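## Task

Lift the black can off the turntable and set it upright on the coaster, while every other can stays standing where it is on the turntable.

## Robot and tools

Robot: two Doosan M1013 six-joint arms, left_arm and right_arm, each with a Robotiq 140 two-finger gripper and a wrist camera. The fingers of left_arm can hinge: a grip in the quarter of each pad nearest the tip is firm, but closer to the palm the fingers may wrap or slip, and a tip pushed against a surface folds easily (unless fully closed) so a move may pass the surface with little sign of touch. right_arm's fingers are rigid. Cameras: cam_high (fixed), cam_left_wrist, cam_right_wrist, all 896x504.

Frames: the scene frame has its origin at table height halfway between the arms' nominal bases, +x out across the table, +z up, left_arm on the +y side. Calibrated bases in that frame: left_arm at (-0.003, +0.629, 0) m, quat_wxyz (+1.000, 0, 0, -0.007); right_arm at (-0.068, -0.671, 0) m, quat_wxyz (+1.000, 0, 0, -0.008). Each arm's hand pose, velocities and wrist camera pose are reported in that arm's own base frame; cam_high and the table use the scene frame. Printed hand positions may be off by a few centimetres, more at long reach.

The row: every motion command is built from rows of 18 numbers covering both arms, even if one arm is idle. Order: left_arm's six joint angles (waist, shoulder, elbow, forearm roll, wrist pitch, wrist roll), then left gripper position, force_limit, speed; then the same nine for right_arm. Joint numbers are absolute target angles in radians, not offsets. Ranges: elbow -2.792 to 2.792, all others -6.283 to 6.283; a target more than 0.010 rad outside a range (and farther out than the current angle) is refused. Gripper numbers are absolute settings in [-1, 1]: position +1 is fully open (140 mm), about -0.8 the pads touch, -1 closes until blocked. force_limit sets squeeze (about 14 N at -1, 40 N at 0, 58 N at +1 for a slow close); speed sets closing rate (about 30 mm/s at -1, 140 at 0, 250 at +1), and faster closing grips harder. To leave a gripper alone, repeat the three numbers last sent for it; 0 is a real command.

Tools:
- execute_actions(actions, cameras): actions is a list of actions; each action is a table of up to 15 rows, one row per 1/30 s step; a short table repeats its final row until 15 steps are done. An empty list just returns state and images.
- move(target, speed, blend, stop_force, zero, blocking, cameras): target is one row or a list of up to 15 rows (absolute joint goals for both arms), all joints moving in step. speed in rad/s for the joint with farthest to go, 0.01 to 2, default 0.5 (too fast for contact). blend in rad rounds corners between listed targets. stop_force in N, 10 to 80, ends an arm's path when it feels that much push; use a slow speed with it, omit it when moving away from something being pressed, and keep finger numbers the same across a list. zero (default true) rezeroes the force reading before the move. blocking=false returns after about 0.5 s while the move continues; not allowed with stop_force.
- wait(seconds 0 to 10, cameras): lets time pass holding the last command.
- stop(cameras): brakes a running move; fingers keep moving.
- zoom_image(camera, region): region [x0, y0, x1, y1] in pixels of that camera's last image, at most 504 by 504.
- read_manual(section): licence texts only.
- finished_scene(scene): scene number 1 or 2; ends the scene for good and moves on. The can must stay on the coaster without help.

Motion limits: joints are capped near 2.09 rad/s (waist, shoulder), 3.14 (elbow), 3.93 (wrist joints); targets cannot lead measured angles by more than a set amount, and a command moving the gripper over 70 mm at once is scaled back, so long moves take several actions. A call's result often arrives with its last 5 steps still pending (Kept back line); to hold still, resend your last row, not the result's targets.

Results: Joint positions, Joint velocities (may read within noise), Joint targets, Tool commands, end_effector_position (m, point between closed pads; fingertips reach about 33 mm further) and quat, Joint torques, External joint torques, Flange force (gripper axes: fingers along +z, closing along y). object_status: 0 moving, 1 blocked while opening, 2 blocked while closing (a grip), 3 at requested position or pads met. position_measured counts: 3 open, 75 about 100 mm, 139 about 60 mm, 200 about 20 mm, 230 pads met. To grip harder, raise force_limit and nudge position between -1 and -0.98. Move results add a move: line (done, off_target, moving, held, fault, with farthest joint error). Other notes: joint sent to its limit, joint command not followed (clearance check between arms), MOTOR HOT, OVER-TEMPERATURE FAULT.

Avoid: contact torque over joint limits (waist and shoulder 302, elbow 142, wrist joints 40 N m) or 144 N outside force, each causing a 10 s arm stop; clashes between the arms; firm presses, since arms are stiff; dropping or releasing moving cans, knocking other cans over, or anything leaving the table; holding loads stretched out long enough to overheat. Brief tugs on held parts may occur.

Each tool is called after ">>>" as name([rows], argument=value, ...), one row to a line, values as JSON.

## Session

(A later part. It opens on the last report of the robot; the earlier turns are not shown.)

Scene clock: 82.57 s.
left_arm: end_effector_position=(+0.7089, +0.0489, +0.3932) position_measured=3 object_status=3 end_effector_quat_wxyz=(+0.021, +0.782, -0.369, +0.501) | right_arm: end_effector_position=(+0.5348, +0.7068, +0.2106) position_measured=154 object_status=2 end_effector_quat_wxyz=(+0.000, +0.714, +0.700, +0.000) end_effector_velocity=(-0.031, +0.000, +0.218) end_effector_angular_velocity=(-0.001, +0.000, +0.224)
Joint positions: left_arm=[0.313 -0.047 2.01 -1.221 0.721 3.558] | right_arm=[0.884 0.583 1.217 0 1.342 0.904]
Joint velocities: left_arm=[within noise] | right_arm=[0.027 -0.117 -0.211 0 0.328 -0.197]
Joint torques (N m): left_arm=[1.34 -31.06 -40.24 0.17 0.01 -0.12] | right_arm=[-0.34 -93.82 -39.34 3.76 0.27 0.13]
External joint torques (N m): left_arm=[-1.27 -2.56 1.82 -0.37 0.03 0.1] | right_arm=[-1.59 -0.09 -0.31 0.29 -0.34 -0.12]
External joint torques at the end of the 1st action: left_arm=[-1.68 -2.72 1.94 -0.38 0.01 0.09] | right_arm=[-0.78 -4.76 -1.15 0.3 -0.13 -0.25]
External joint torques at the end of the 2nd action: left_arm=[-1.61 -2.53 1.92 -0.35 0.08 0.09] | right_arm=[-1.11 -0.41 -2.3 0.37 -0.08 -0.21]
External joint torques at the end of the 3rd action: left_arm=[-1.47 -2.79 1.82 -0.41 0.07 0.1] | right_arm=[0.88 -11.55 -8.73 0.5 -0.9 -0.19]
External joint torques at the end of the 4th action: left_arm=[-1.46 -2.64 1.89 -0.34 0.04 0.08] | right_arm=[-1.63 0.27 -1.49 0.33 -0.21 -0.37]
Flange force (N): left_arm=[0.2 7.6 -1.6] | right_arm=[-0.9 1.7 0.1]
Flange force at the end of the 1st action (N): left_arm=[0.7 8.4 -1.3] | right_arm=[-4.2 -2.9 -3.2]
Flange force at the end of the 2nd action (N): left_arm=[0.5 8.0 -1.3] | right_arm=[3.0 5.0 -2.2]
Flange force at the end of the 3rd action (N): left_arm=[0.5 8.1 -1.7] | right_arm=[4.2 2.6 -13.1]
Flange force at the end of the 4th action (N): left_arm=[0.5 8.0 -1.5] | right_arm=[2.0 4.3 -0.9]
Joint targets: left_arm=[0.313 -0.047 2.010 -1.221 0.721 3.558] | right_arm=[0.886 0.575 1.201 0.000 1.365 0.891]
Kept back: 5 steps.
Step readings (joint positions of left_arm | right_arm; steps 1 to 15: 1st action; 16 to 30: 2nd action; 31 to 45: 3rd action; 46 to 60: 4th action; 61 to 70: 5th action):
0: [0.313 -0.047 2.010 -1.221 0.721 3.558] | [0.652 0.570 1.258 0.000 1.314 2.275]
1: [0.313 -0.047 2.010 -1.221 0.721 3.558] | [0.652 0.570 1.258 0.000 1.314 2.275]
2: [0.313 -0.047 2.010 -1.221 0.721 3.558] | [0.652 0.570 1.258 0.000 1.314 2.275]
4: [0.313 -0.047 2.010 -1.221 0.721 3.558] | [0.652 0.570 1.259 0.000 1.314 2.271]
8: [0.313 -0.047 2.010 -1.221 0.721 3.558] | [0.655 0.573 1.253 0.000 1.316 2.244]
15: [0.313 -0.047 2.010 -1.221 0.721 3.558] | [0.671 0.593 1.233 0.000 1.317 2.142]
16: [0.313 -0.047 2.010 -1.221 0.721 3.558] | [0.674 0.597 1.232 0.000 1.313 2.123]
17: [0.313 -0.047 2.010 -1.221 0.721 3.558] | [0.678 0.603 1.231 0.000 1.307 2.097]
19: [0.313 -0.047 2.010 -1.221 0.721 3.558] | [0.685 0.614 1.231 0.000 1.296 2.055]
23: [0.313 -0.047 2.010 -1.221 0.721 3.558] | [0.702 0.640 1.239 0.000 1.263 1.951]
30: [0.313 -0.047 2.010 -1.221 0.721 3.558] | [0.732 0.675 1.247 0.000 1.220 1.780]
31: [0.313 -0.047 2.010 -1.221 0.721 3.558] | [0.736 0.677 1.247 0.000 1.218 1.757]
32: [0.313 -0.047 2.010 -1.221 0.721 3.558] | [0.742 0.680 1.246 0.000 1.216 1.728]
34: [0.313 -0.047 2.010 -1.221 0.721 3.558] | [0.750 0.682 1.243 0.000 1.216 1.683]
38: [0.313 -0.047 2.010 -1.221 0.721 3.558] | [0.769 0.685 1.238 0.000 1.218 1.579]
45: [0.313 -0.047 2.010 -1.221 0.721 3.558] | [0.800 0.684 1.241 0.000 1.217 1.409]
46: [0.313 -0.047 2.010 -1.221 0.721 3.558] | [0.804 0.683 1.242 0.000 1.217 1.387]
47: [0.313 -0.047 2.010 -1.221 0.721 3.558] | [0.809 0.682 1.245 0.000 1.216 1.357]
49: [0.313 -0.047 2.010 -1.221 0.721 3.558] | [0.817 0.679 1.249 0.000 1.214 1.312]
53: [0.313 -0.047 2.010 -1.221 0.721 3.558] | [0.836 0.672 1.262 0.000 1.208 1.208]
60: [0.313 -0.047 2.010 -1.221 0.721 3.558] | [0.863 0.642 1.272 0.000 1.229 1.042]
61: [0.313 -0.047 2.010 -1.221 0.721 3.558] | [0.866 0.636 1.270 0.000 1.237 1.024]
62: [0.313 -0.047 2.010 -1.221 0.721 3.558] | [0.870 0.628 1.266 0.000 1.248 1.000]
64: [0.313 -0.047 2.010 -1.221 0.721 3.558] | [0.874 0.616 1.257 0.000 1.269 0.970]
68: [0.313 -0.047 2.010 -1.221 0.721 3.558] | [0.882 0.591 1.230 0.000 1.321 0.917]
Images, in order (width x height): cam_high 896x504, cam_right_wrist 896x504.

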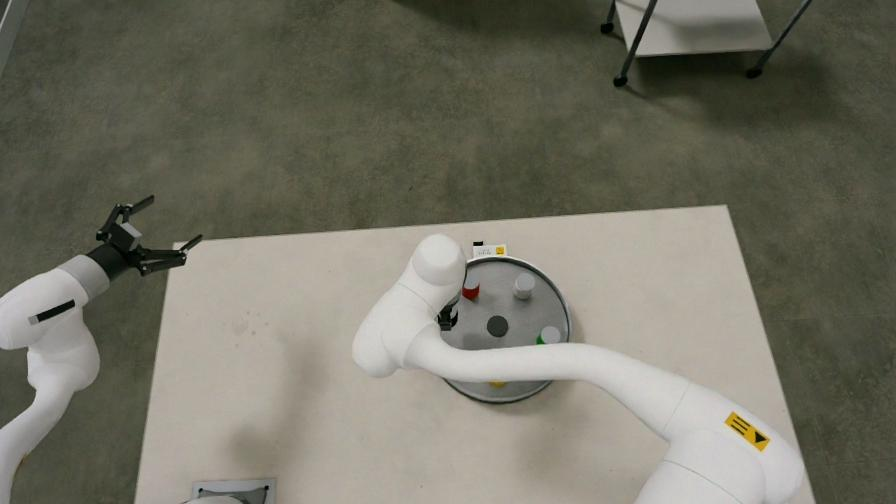

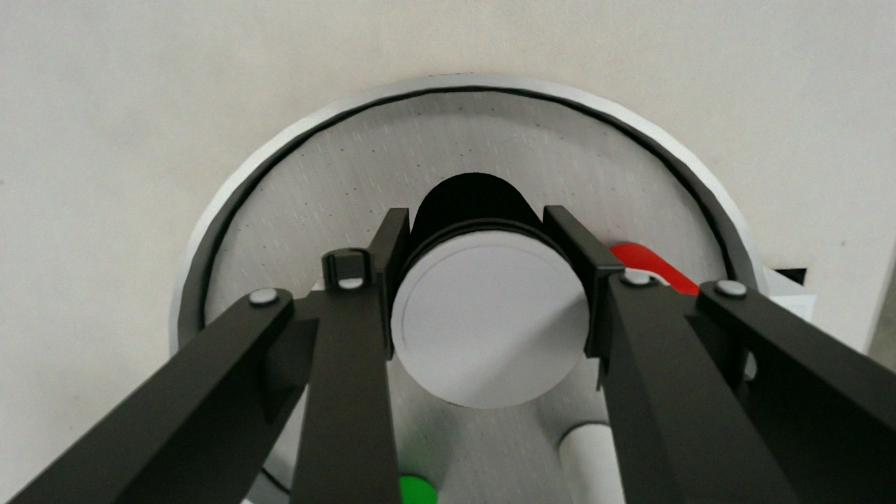

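>>> move(target=[0.313,-0.047,2.01,-1.221,0.721,3.558,1,1,1,1.0285,0.9018,0.7847,0,1.4551,1.0285,-1,0,0], speed=0.5)

>>> zoom_image(camera="cam_high", region=[320, 240, 580, 420])

Scene clock: 85.17 s.
left_arm: end_effector_position=(+0.7089, +0.0489, +0.3932) position_measured=3 object_status=3 end_effector_quat_wxyz=(+0.021, +0.782, -0.369, +0.501) | right_arm: end_effector_position=(+0.5081, +0.9099, +0.1401) position_measured=154 object_status=2 end_effector_quat_wxyz=(+0.000, +0.707, +0.707, +0.000)
Joint positions: left_arm=[0.313 -0.047 2.01 -1.221 0.721 3.558] | right_arm=[1.028 0.902 0.785 0 1.455 1.028]
Joint velocities: within noise
Joint torques (N m): left_arm=[1.61 -30.82 -40.32 0.18 0.01 -0.09] | right_arm=[1.77 -124.1 -41.35 4.06 0.06 0.21]
External joint torques (N m): left_arm=[-1.69 -2.71 1.92 -0.41 0.03 0.07] | right_arm=[-2.18 -0.65 -1.01 0.3 -0.11 -0.21]
Flange force (N): left_arm=[0.7 8.4 -1.3] | right_arm=[1.1 3.2 -1.3]
Joint targets: left_arm=[0.313 -0.047 2.010 -1.221 0.721 3.558] | right_arm=[1.028 0.902 0.785 0.000 1.455 1.028]
move: done

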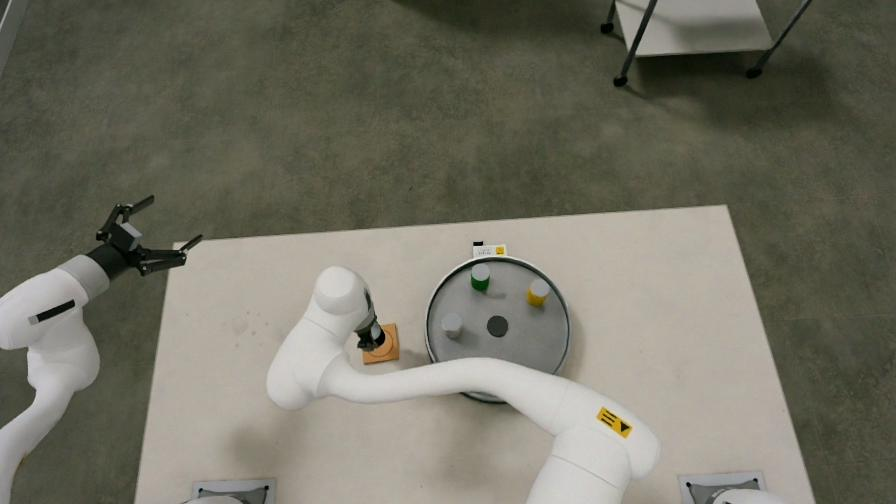

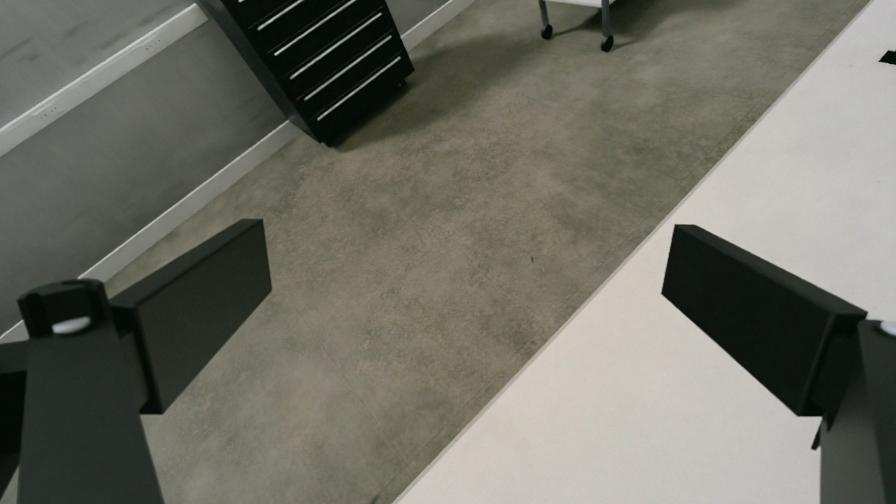

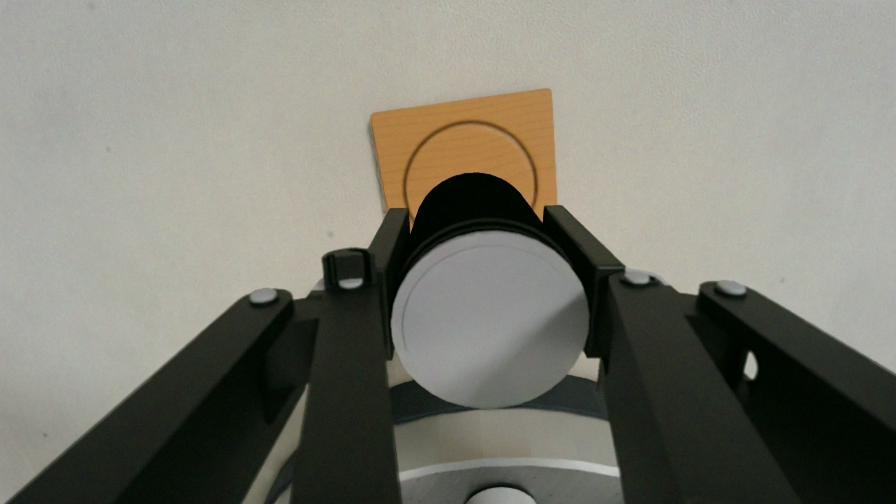

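Scaled by 1.938 from the camera's 896x504 image, which has a finer 1280x720 frame.

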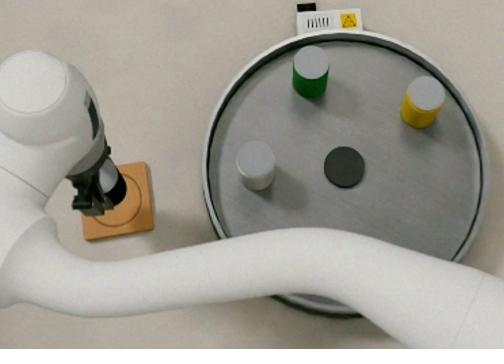

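>>> move(target=[0.313,-0.047,2.01,-1.221,0.721,3.558,1,1,1,1.0288,0.9327,0.8259,0,1.3831,1.0288,-1,0,0], speed=0.3, cameras=["cam_high", "cam_right_wrist"])

>>> zoom_image(camera="cam_high", region=[320, 280, 450, 400])

Scene clock: 87.67 s.
left_arm: end_effector_position=(+0.7089, +0.0489, +0.3932) position_measured=3 object_status=3 end_effector_quat_wxyz=(+0.021, +0.782, -0.369, +0.501) | right_arm: end_effector_position=(+0.5106, +0.9149, +0.0850) position_measured=154 object_status=2 end_effector_quat_wxyz=(+0.000, +0.707, +0.707, +0.000)
Joint positions: left_arm=[0.313 -0.047 2.01 -1.221 0.721 3.558] | right_arm=[1.029 0.933 0.826 0 1.383 1.029]
Joint velocities: within noise
Joint torques (N m): left_arm=[1.23 -31.1 -40.34 0.16 0 -0.1] | right_arm=[1.76 -124.7 -40.65 4.06 0.07 0.25]
External joint torques (N m): left_arm=[-1.3 -2.53 1.93 -0.38 0.05 0.09] | right_arm=[-2.02 -1.73 -1.29 0.26 -0.12 -0.25]
Flange force (N): left_arm=[0.1 7.8 -1.6] | right_arm=[0.1 2.5 -1.9]
Joint targets: left_arm=[0.313 -0.047 2.010 -1.221 0.721 3.558] | right_arm=[1.029 0.933 0.826 0.000 1.383 1.029]
move: done
Images, in order (width x height): cam_high 896x504, cam_right_wrist 896x504.

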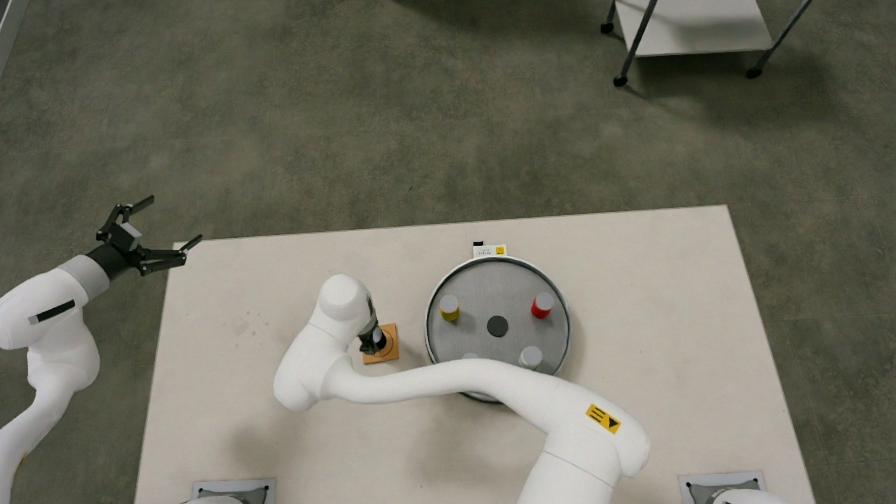

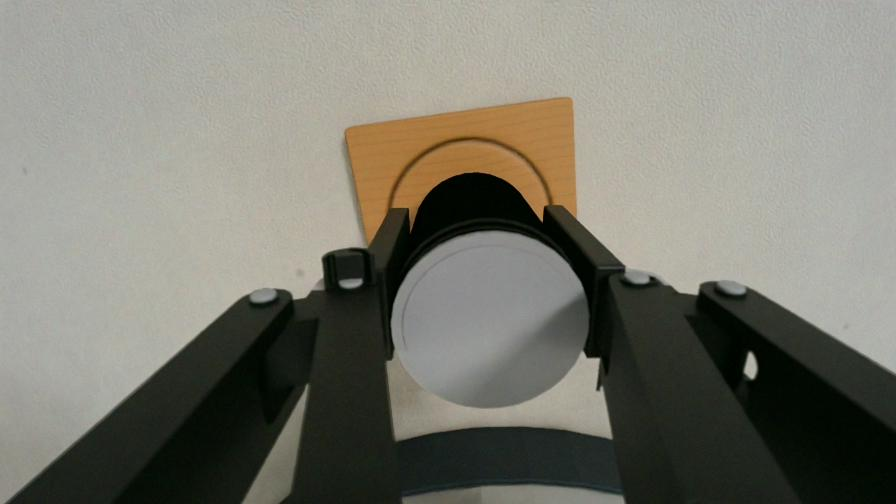

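Scaled by 3.877 from the camera's 896x504 image, which has a finer 1280x720 frame.

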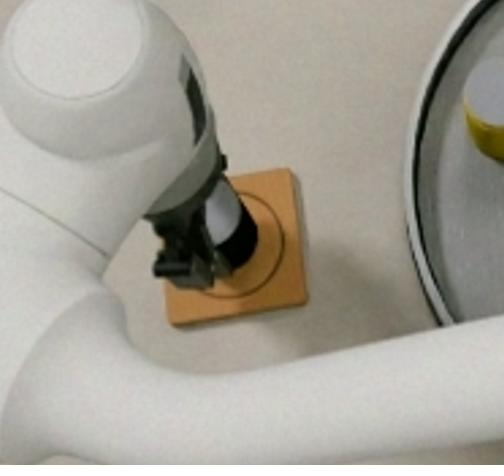

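>>> move(target=[0.313,-0.047,2.01,-1.221,0.721,3.558,1,1,1,1.0288,0.9486,0.8594,0,1.3336,1.0288,-1,0,0], speed=0.025, stop_force=12, cameras=["cam_high", "cam_right_wrist"])

Scene clock: 89.73 s.
left_arm: end_effector_position=(+0.7089, +0.0489, +0.3932) position_measured=3 object_status=3 end_effector_quat_wxyz=(+0.021, +0.782, -0.369, +0.501) | right_arm: end_effector_position=(+0.5107, +0.9151, +0.0663) position_measured=154 object_status=2 end_effector_quat_wxyz=(+0.000, +0.707, +0.707, +0.000)
Joint positions: left_arm=[0.313 -0.047 2.01 -1.221 0.721 3.558] | right_arm=[1.029 0.941 0.844 0 1.357 1.029]
Joint velocities: within noise
Joint torques (N m): left_arm=[1.44 -31.15 -40.38 0.15 -0.01 -0.09] | right_arm=[1.02 -105.75 -31.72 3.8 -1.3 0.21]
External joint torques (N m): left_arm=[-1.3 -2.58 1.87 -0.35 0.04 0.08] | right_arm=[-1.35 -21.17 -10.08 0.5 1.26 -0.21]
Flange force (N): left_arm=[0.3 7.7 -1.6] | right_arm=[-2.1 0.6 -21.1]
Joint targets: left_arm=[0.313 -0.047 2.010 -1.221 0.721 3.558] | right_arm=[1.029 0.941 0.844 0.000 1.357 1.029]
move: contact (right_arm); right_arm: the wrist pitch is farthest, 0.023 rad from its target
Images, in order (width x height): cam_high 896x504, cam_right_wrist 896x504.

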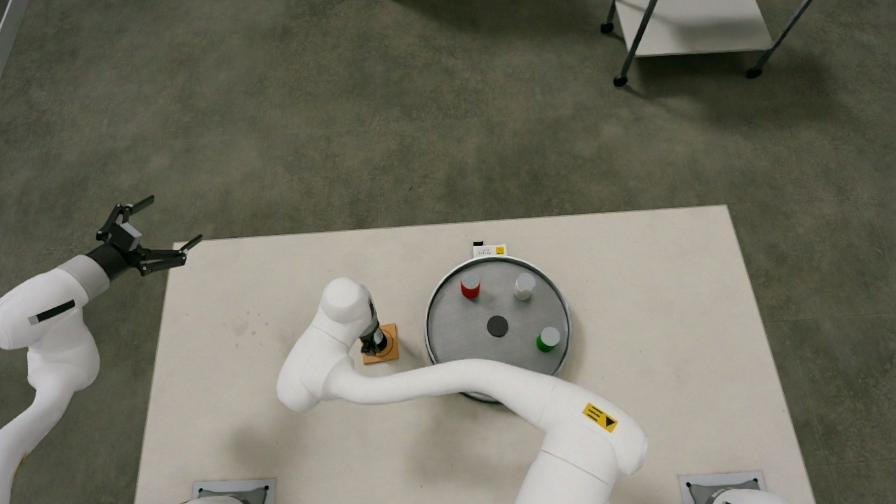

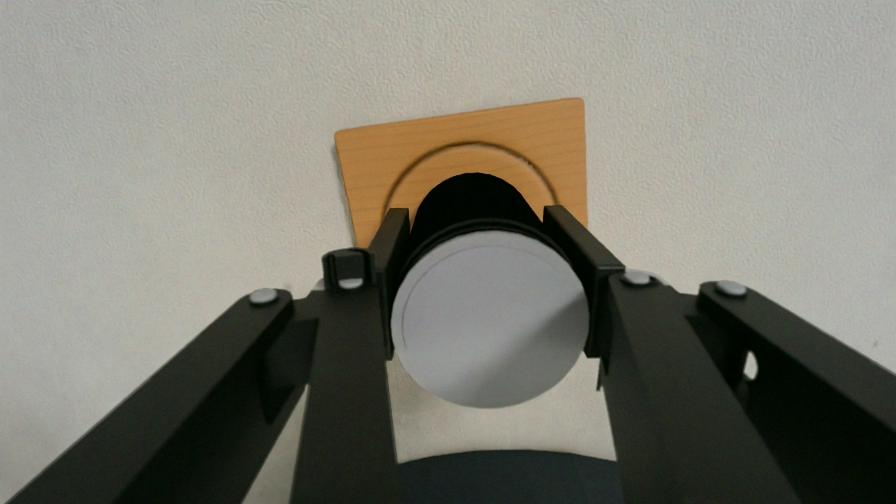

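>>> move(target=[0.313,-0.047,2.01,-1.221,0.721,3.558,1,1,1,1.029,0.941,0.844,0,1.357,1.029,0.6,0,-0.6], speed=0.1, cameras=["cam_high", "cam_right_wrist"])

>>> zoom_image(camera="cam_high", region=[320, 280, 450, 400])

Scene clock: 91.47 s.
left_arm: end_effector_position=(+0.7089, +0.0489, +0.3932) position_measured=3 object_status=3 end_effector_quat_wxyz=(+0.021, +0.782, -0.369, +0.501) | right_arm: end_effector_position=(+0.5104, +0.9150, +0.0663) position_measured=53 object_status=0 end_effector_quat_wxyz=(+0.000, +0.707, +0.707, +0.000)
Joint positions: left_arm=[0.313 -0.047 2.01 -1.221 0.721 3.558] | right_arm=[1.029 0.941 0.844 0 1.357 1.029]
Joint velocities: within noise
Joint torques (N m): left_arm=[1.43 -30.92 -40.34 0.19 0.01 -0.1] | right_arm=[1.94 -123.99 -39.79 4 0.05 0.27]
External joint torques (N m): left_arm=[-1.43 -2.67 1.91 -0.4 0.03 0.08] | right_arm=[-1.92 -2.33 -1.8 0.28 -0.1 -0.27]
Flange force (N): left_arm=[0.3 8.1 -1.5] | right_arm=[0.8 2.8 -2.6]
Joint targets: left_arm=[0.313 -0.047 2.010 -1.221 0.721 3.558] | right_arm=[1.029 0.941 0.844 0.000 1.357 1.029]
move: done
Images, in order (width x height): cam_high 896x504, cam_right_wrist 896x504.

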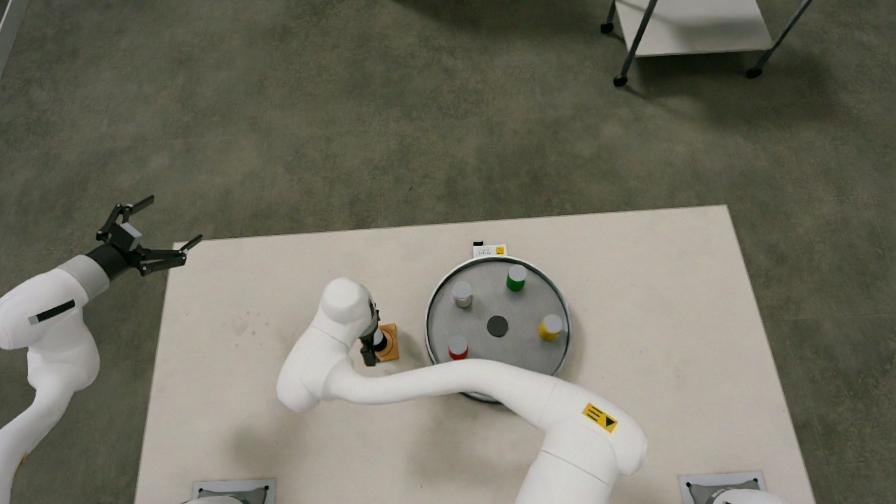

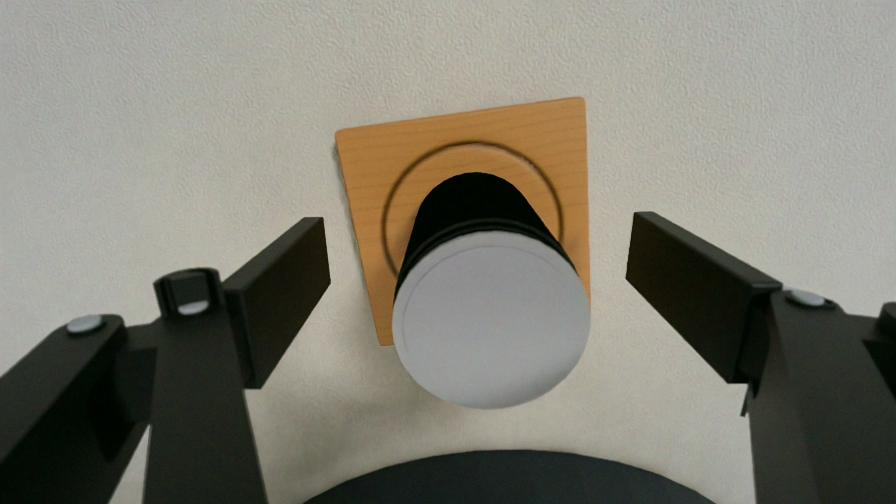

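Scaled by 3.877 from the camera's 896x504 image, which has a finer 1280x720 frame.

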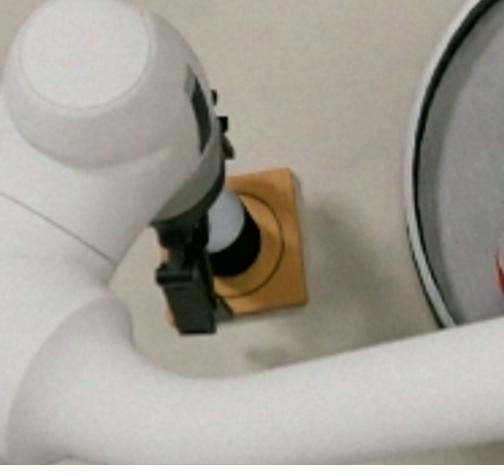

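>>> move([
  [0.313,-0.047,2.01,-1.221,0.721,3.558,1,1,1,1.0288,0.9326,0.8259,0,1.3831,1.0288,0.6,0,-0.6],
  [0.313,-0.047,2.01,-1.221,0.721,3.558,1,1,1,1.0288,0.9146,0.7607,0,1.4663,1.0288,0.6,0,-0.6],
  [0.313,-0.047,2.01,-1.221,0.721,3.558,1,1,1,1.0288,0.9125,0.5673,0,1.6618,1.0288,0.6,0,-0.6],
], speed=[0.2, 0.3, 0.4], blend=[0.02, 0.02, 0])

Scene clock: 94.60 s.
left_arm: end_effector_position=(+0.7089, +0.0489, +0.3932) position_measured=3 object_status=3 end_effector_quat_wxyz=(+0.021, +0.782, -0.369, +0.501) | right_arm: end_effector_position=(+0.5106, +0.9148, +0.2503) position_measured=53 object_status=3 end_effector_quat_wxyz=(+0.000, +0.707, +0.707, +0.000)
Joint positions: left_arm=[0.313 -0.047 2.01 -1.221 0.721 3.558] | right_arm=[1.029 0.912 0.567 0 1.662 1.029]
Joint velocities: within noise
Joint torques (N m): left_arm=[1.41 -30.84 -40.25 0.14 -0.01 -0.09] | right_arm=[2.2 -122.57 -40.63 4.07 -0.07 0.24]
External joint torques (N m): left_arm=[-1.48 -2.76 1.83 -0.36 0.05 0.07] | right_arm=[-2.06 -3.8 -2.08 0.34 0.02 -0.24]
Flange force (N): left_arm=[0.6 8.0 -1.7] | right_arm=[0.0 0.0 0.0]
Joint targets: left_arm=[0.313 -0.047 2.010 -1.221 0.721 3.558] | right_arm=[1.029 0.912 0.567 0.000 1.662 1.029]
move: done; blend cut to 0.0131 rad at target 1

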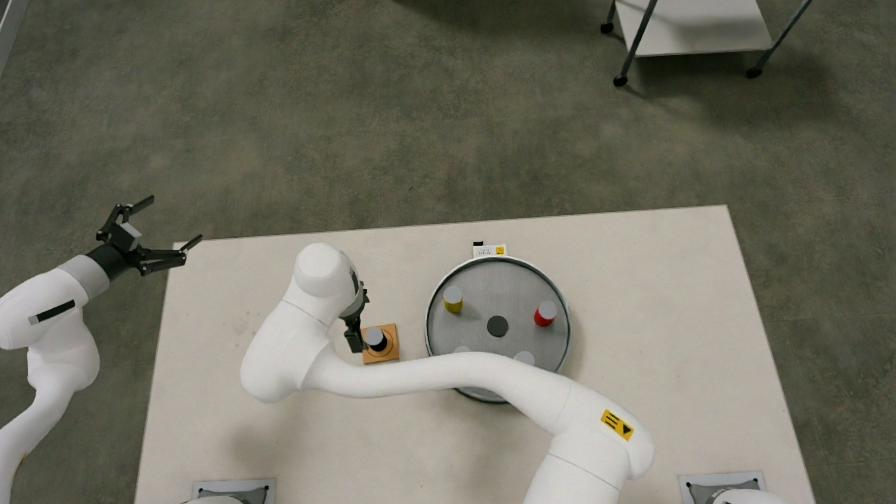

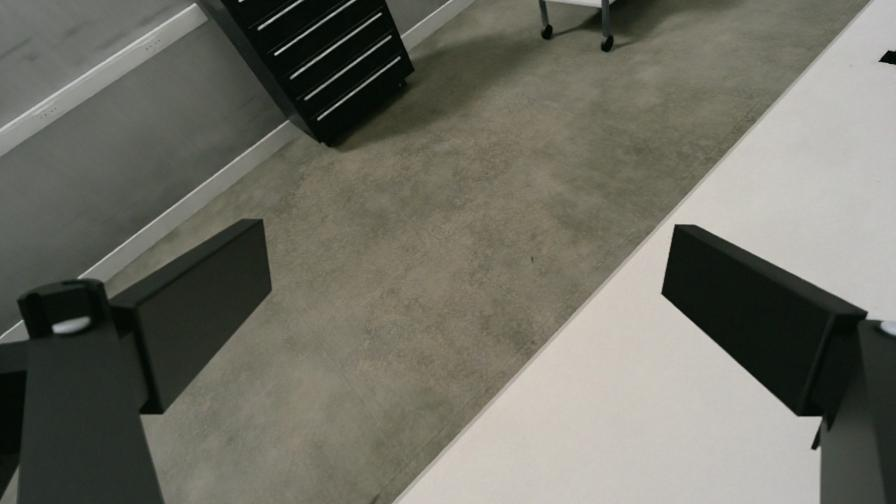

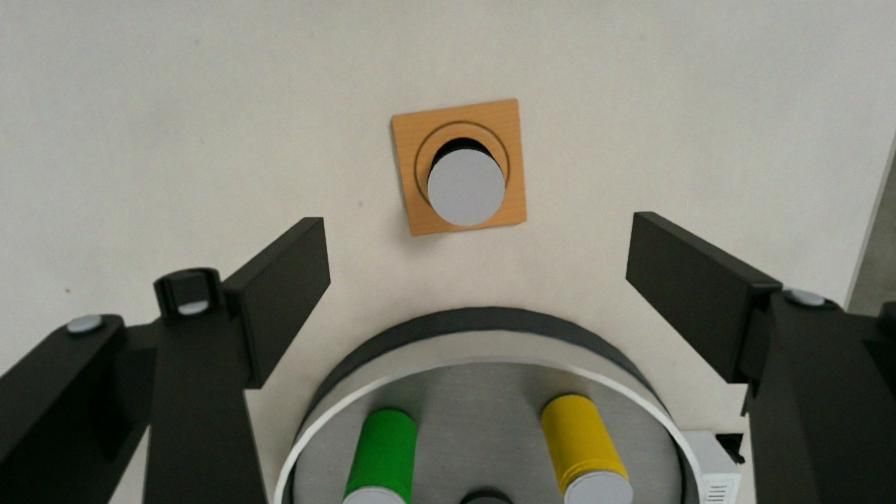

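>>> finished_scene(scene=1)

The scene is finished: the task was done.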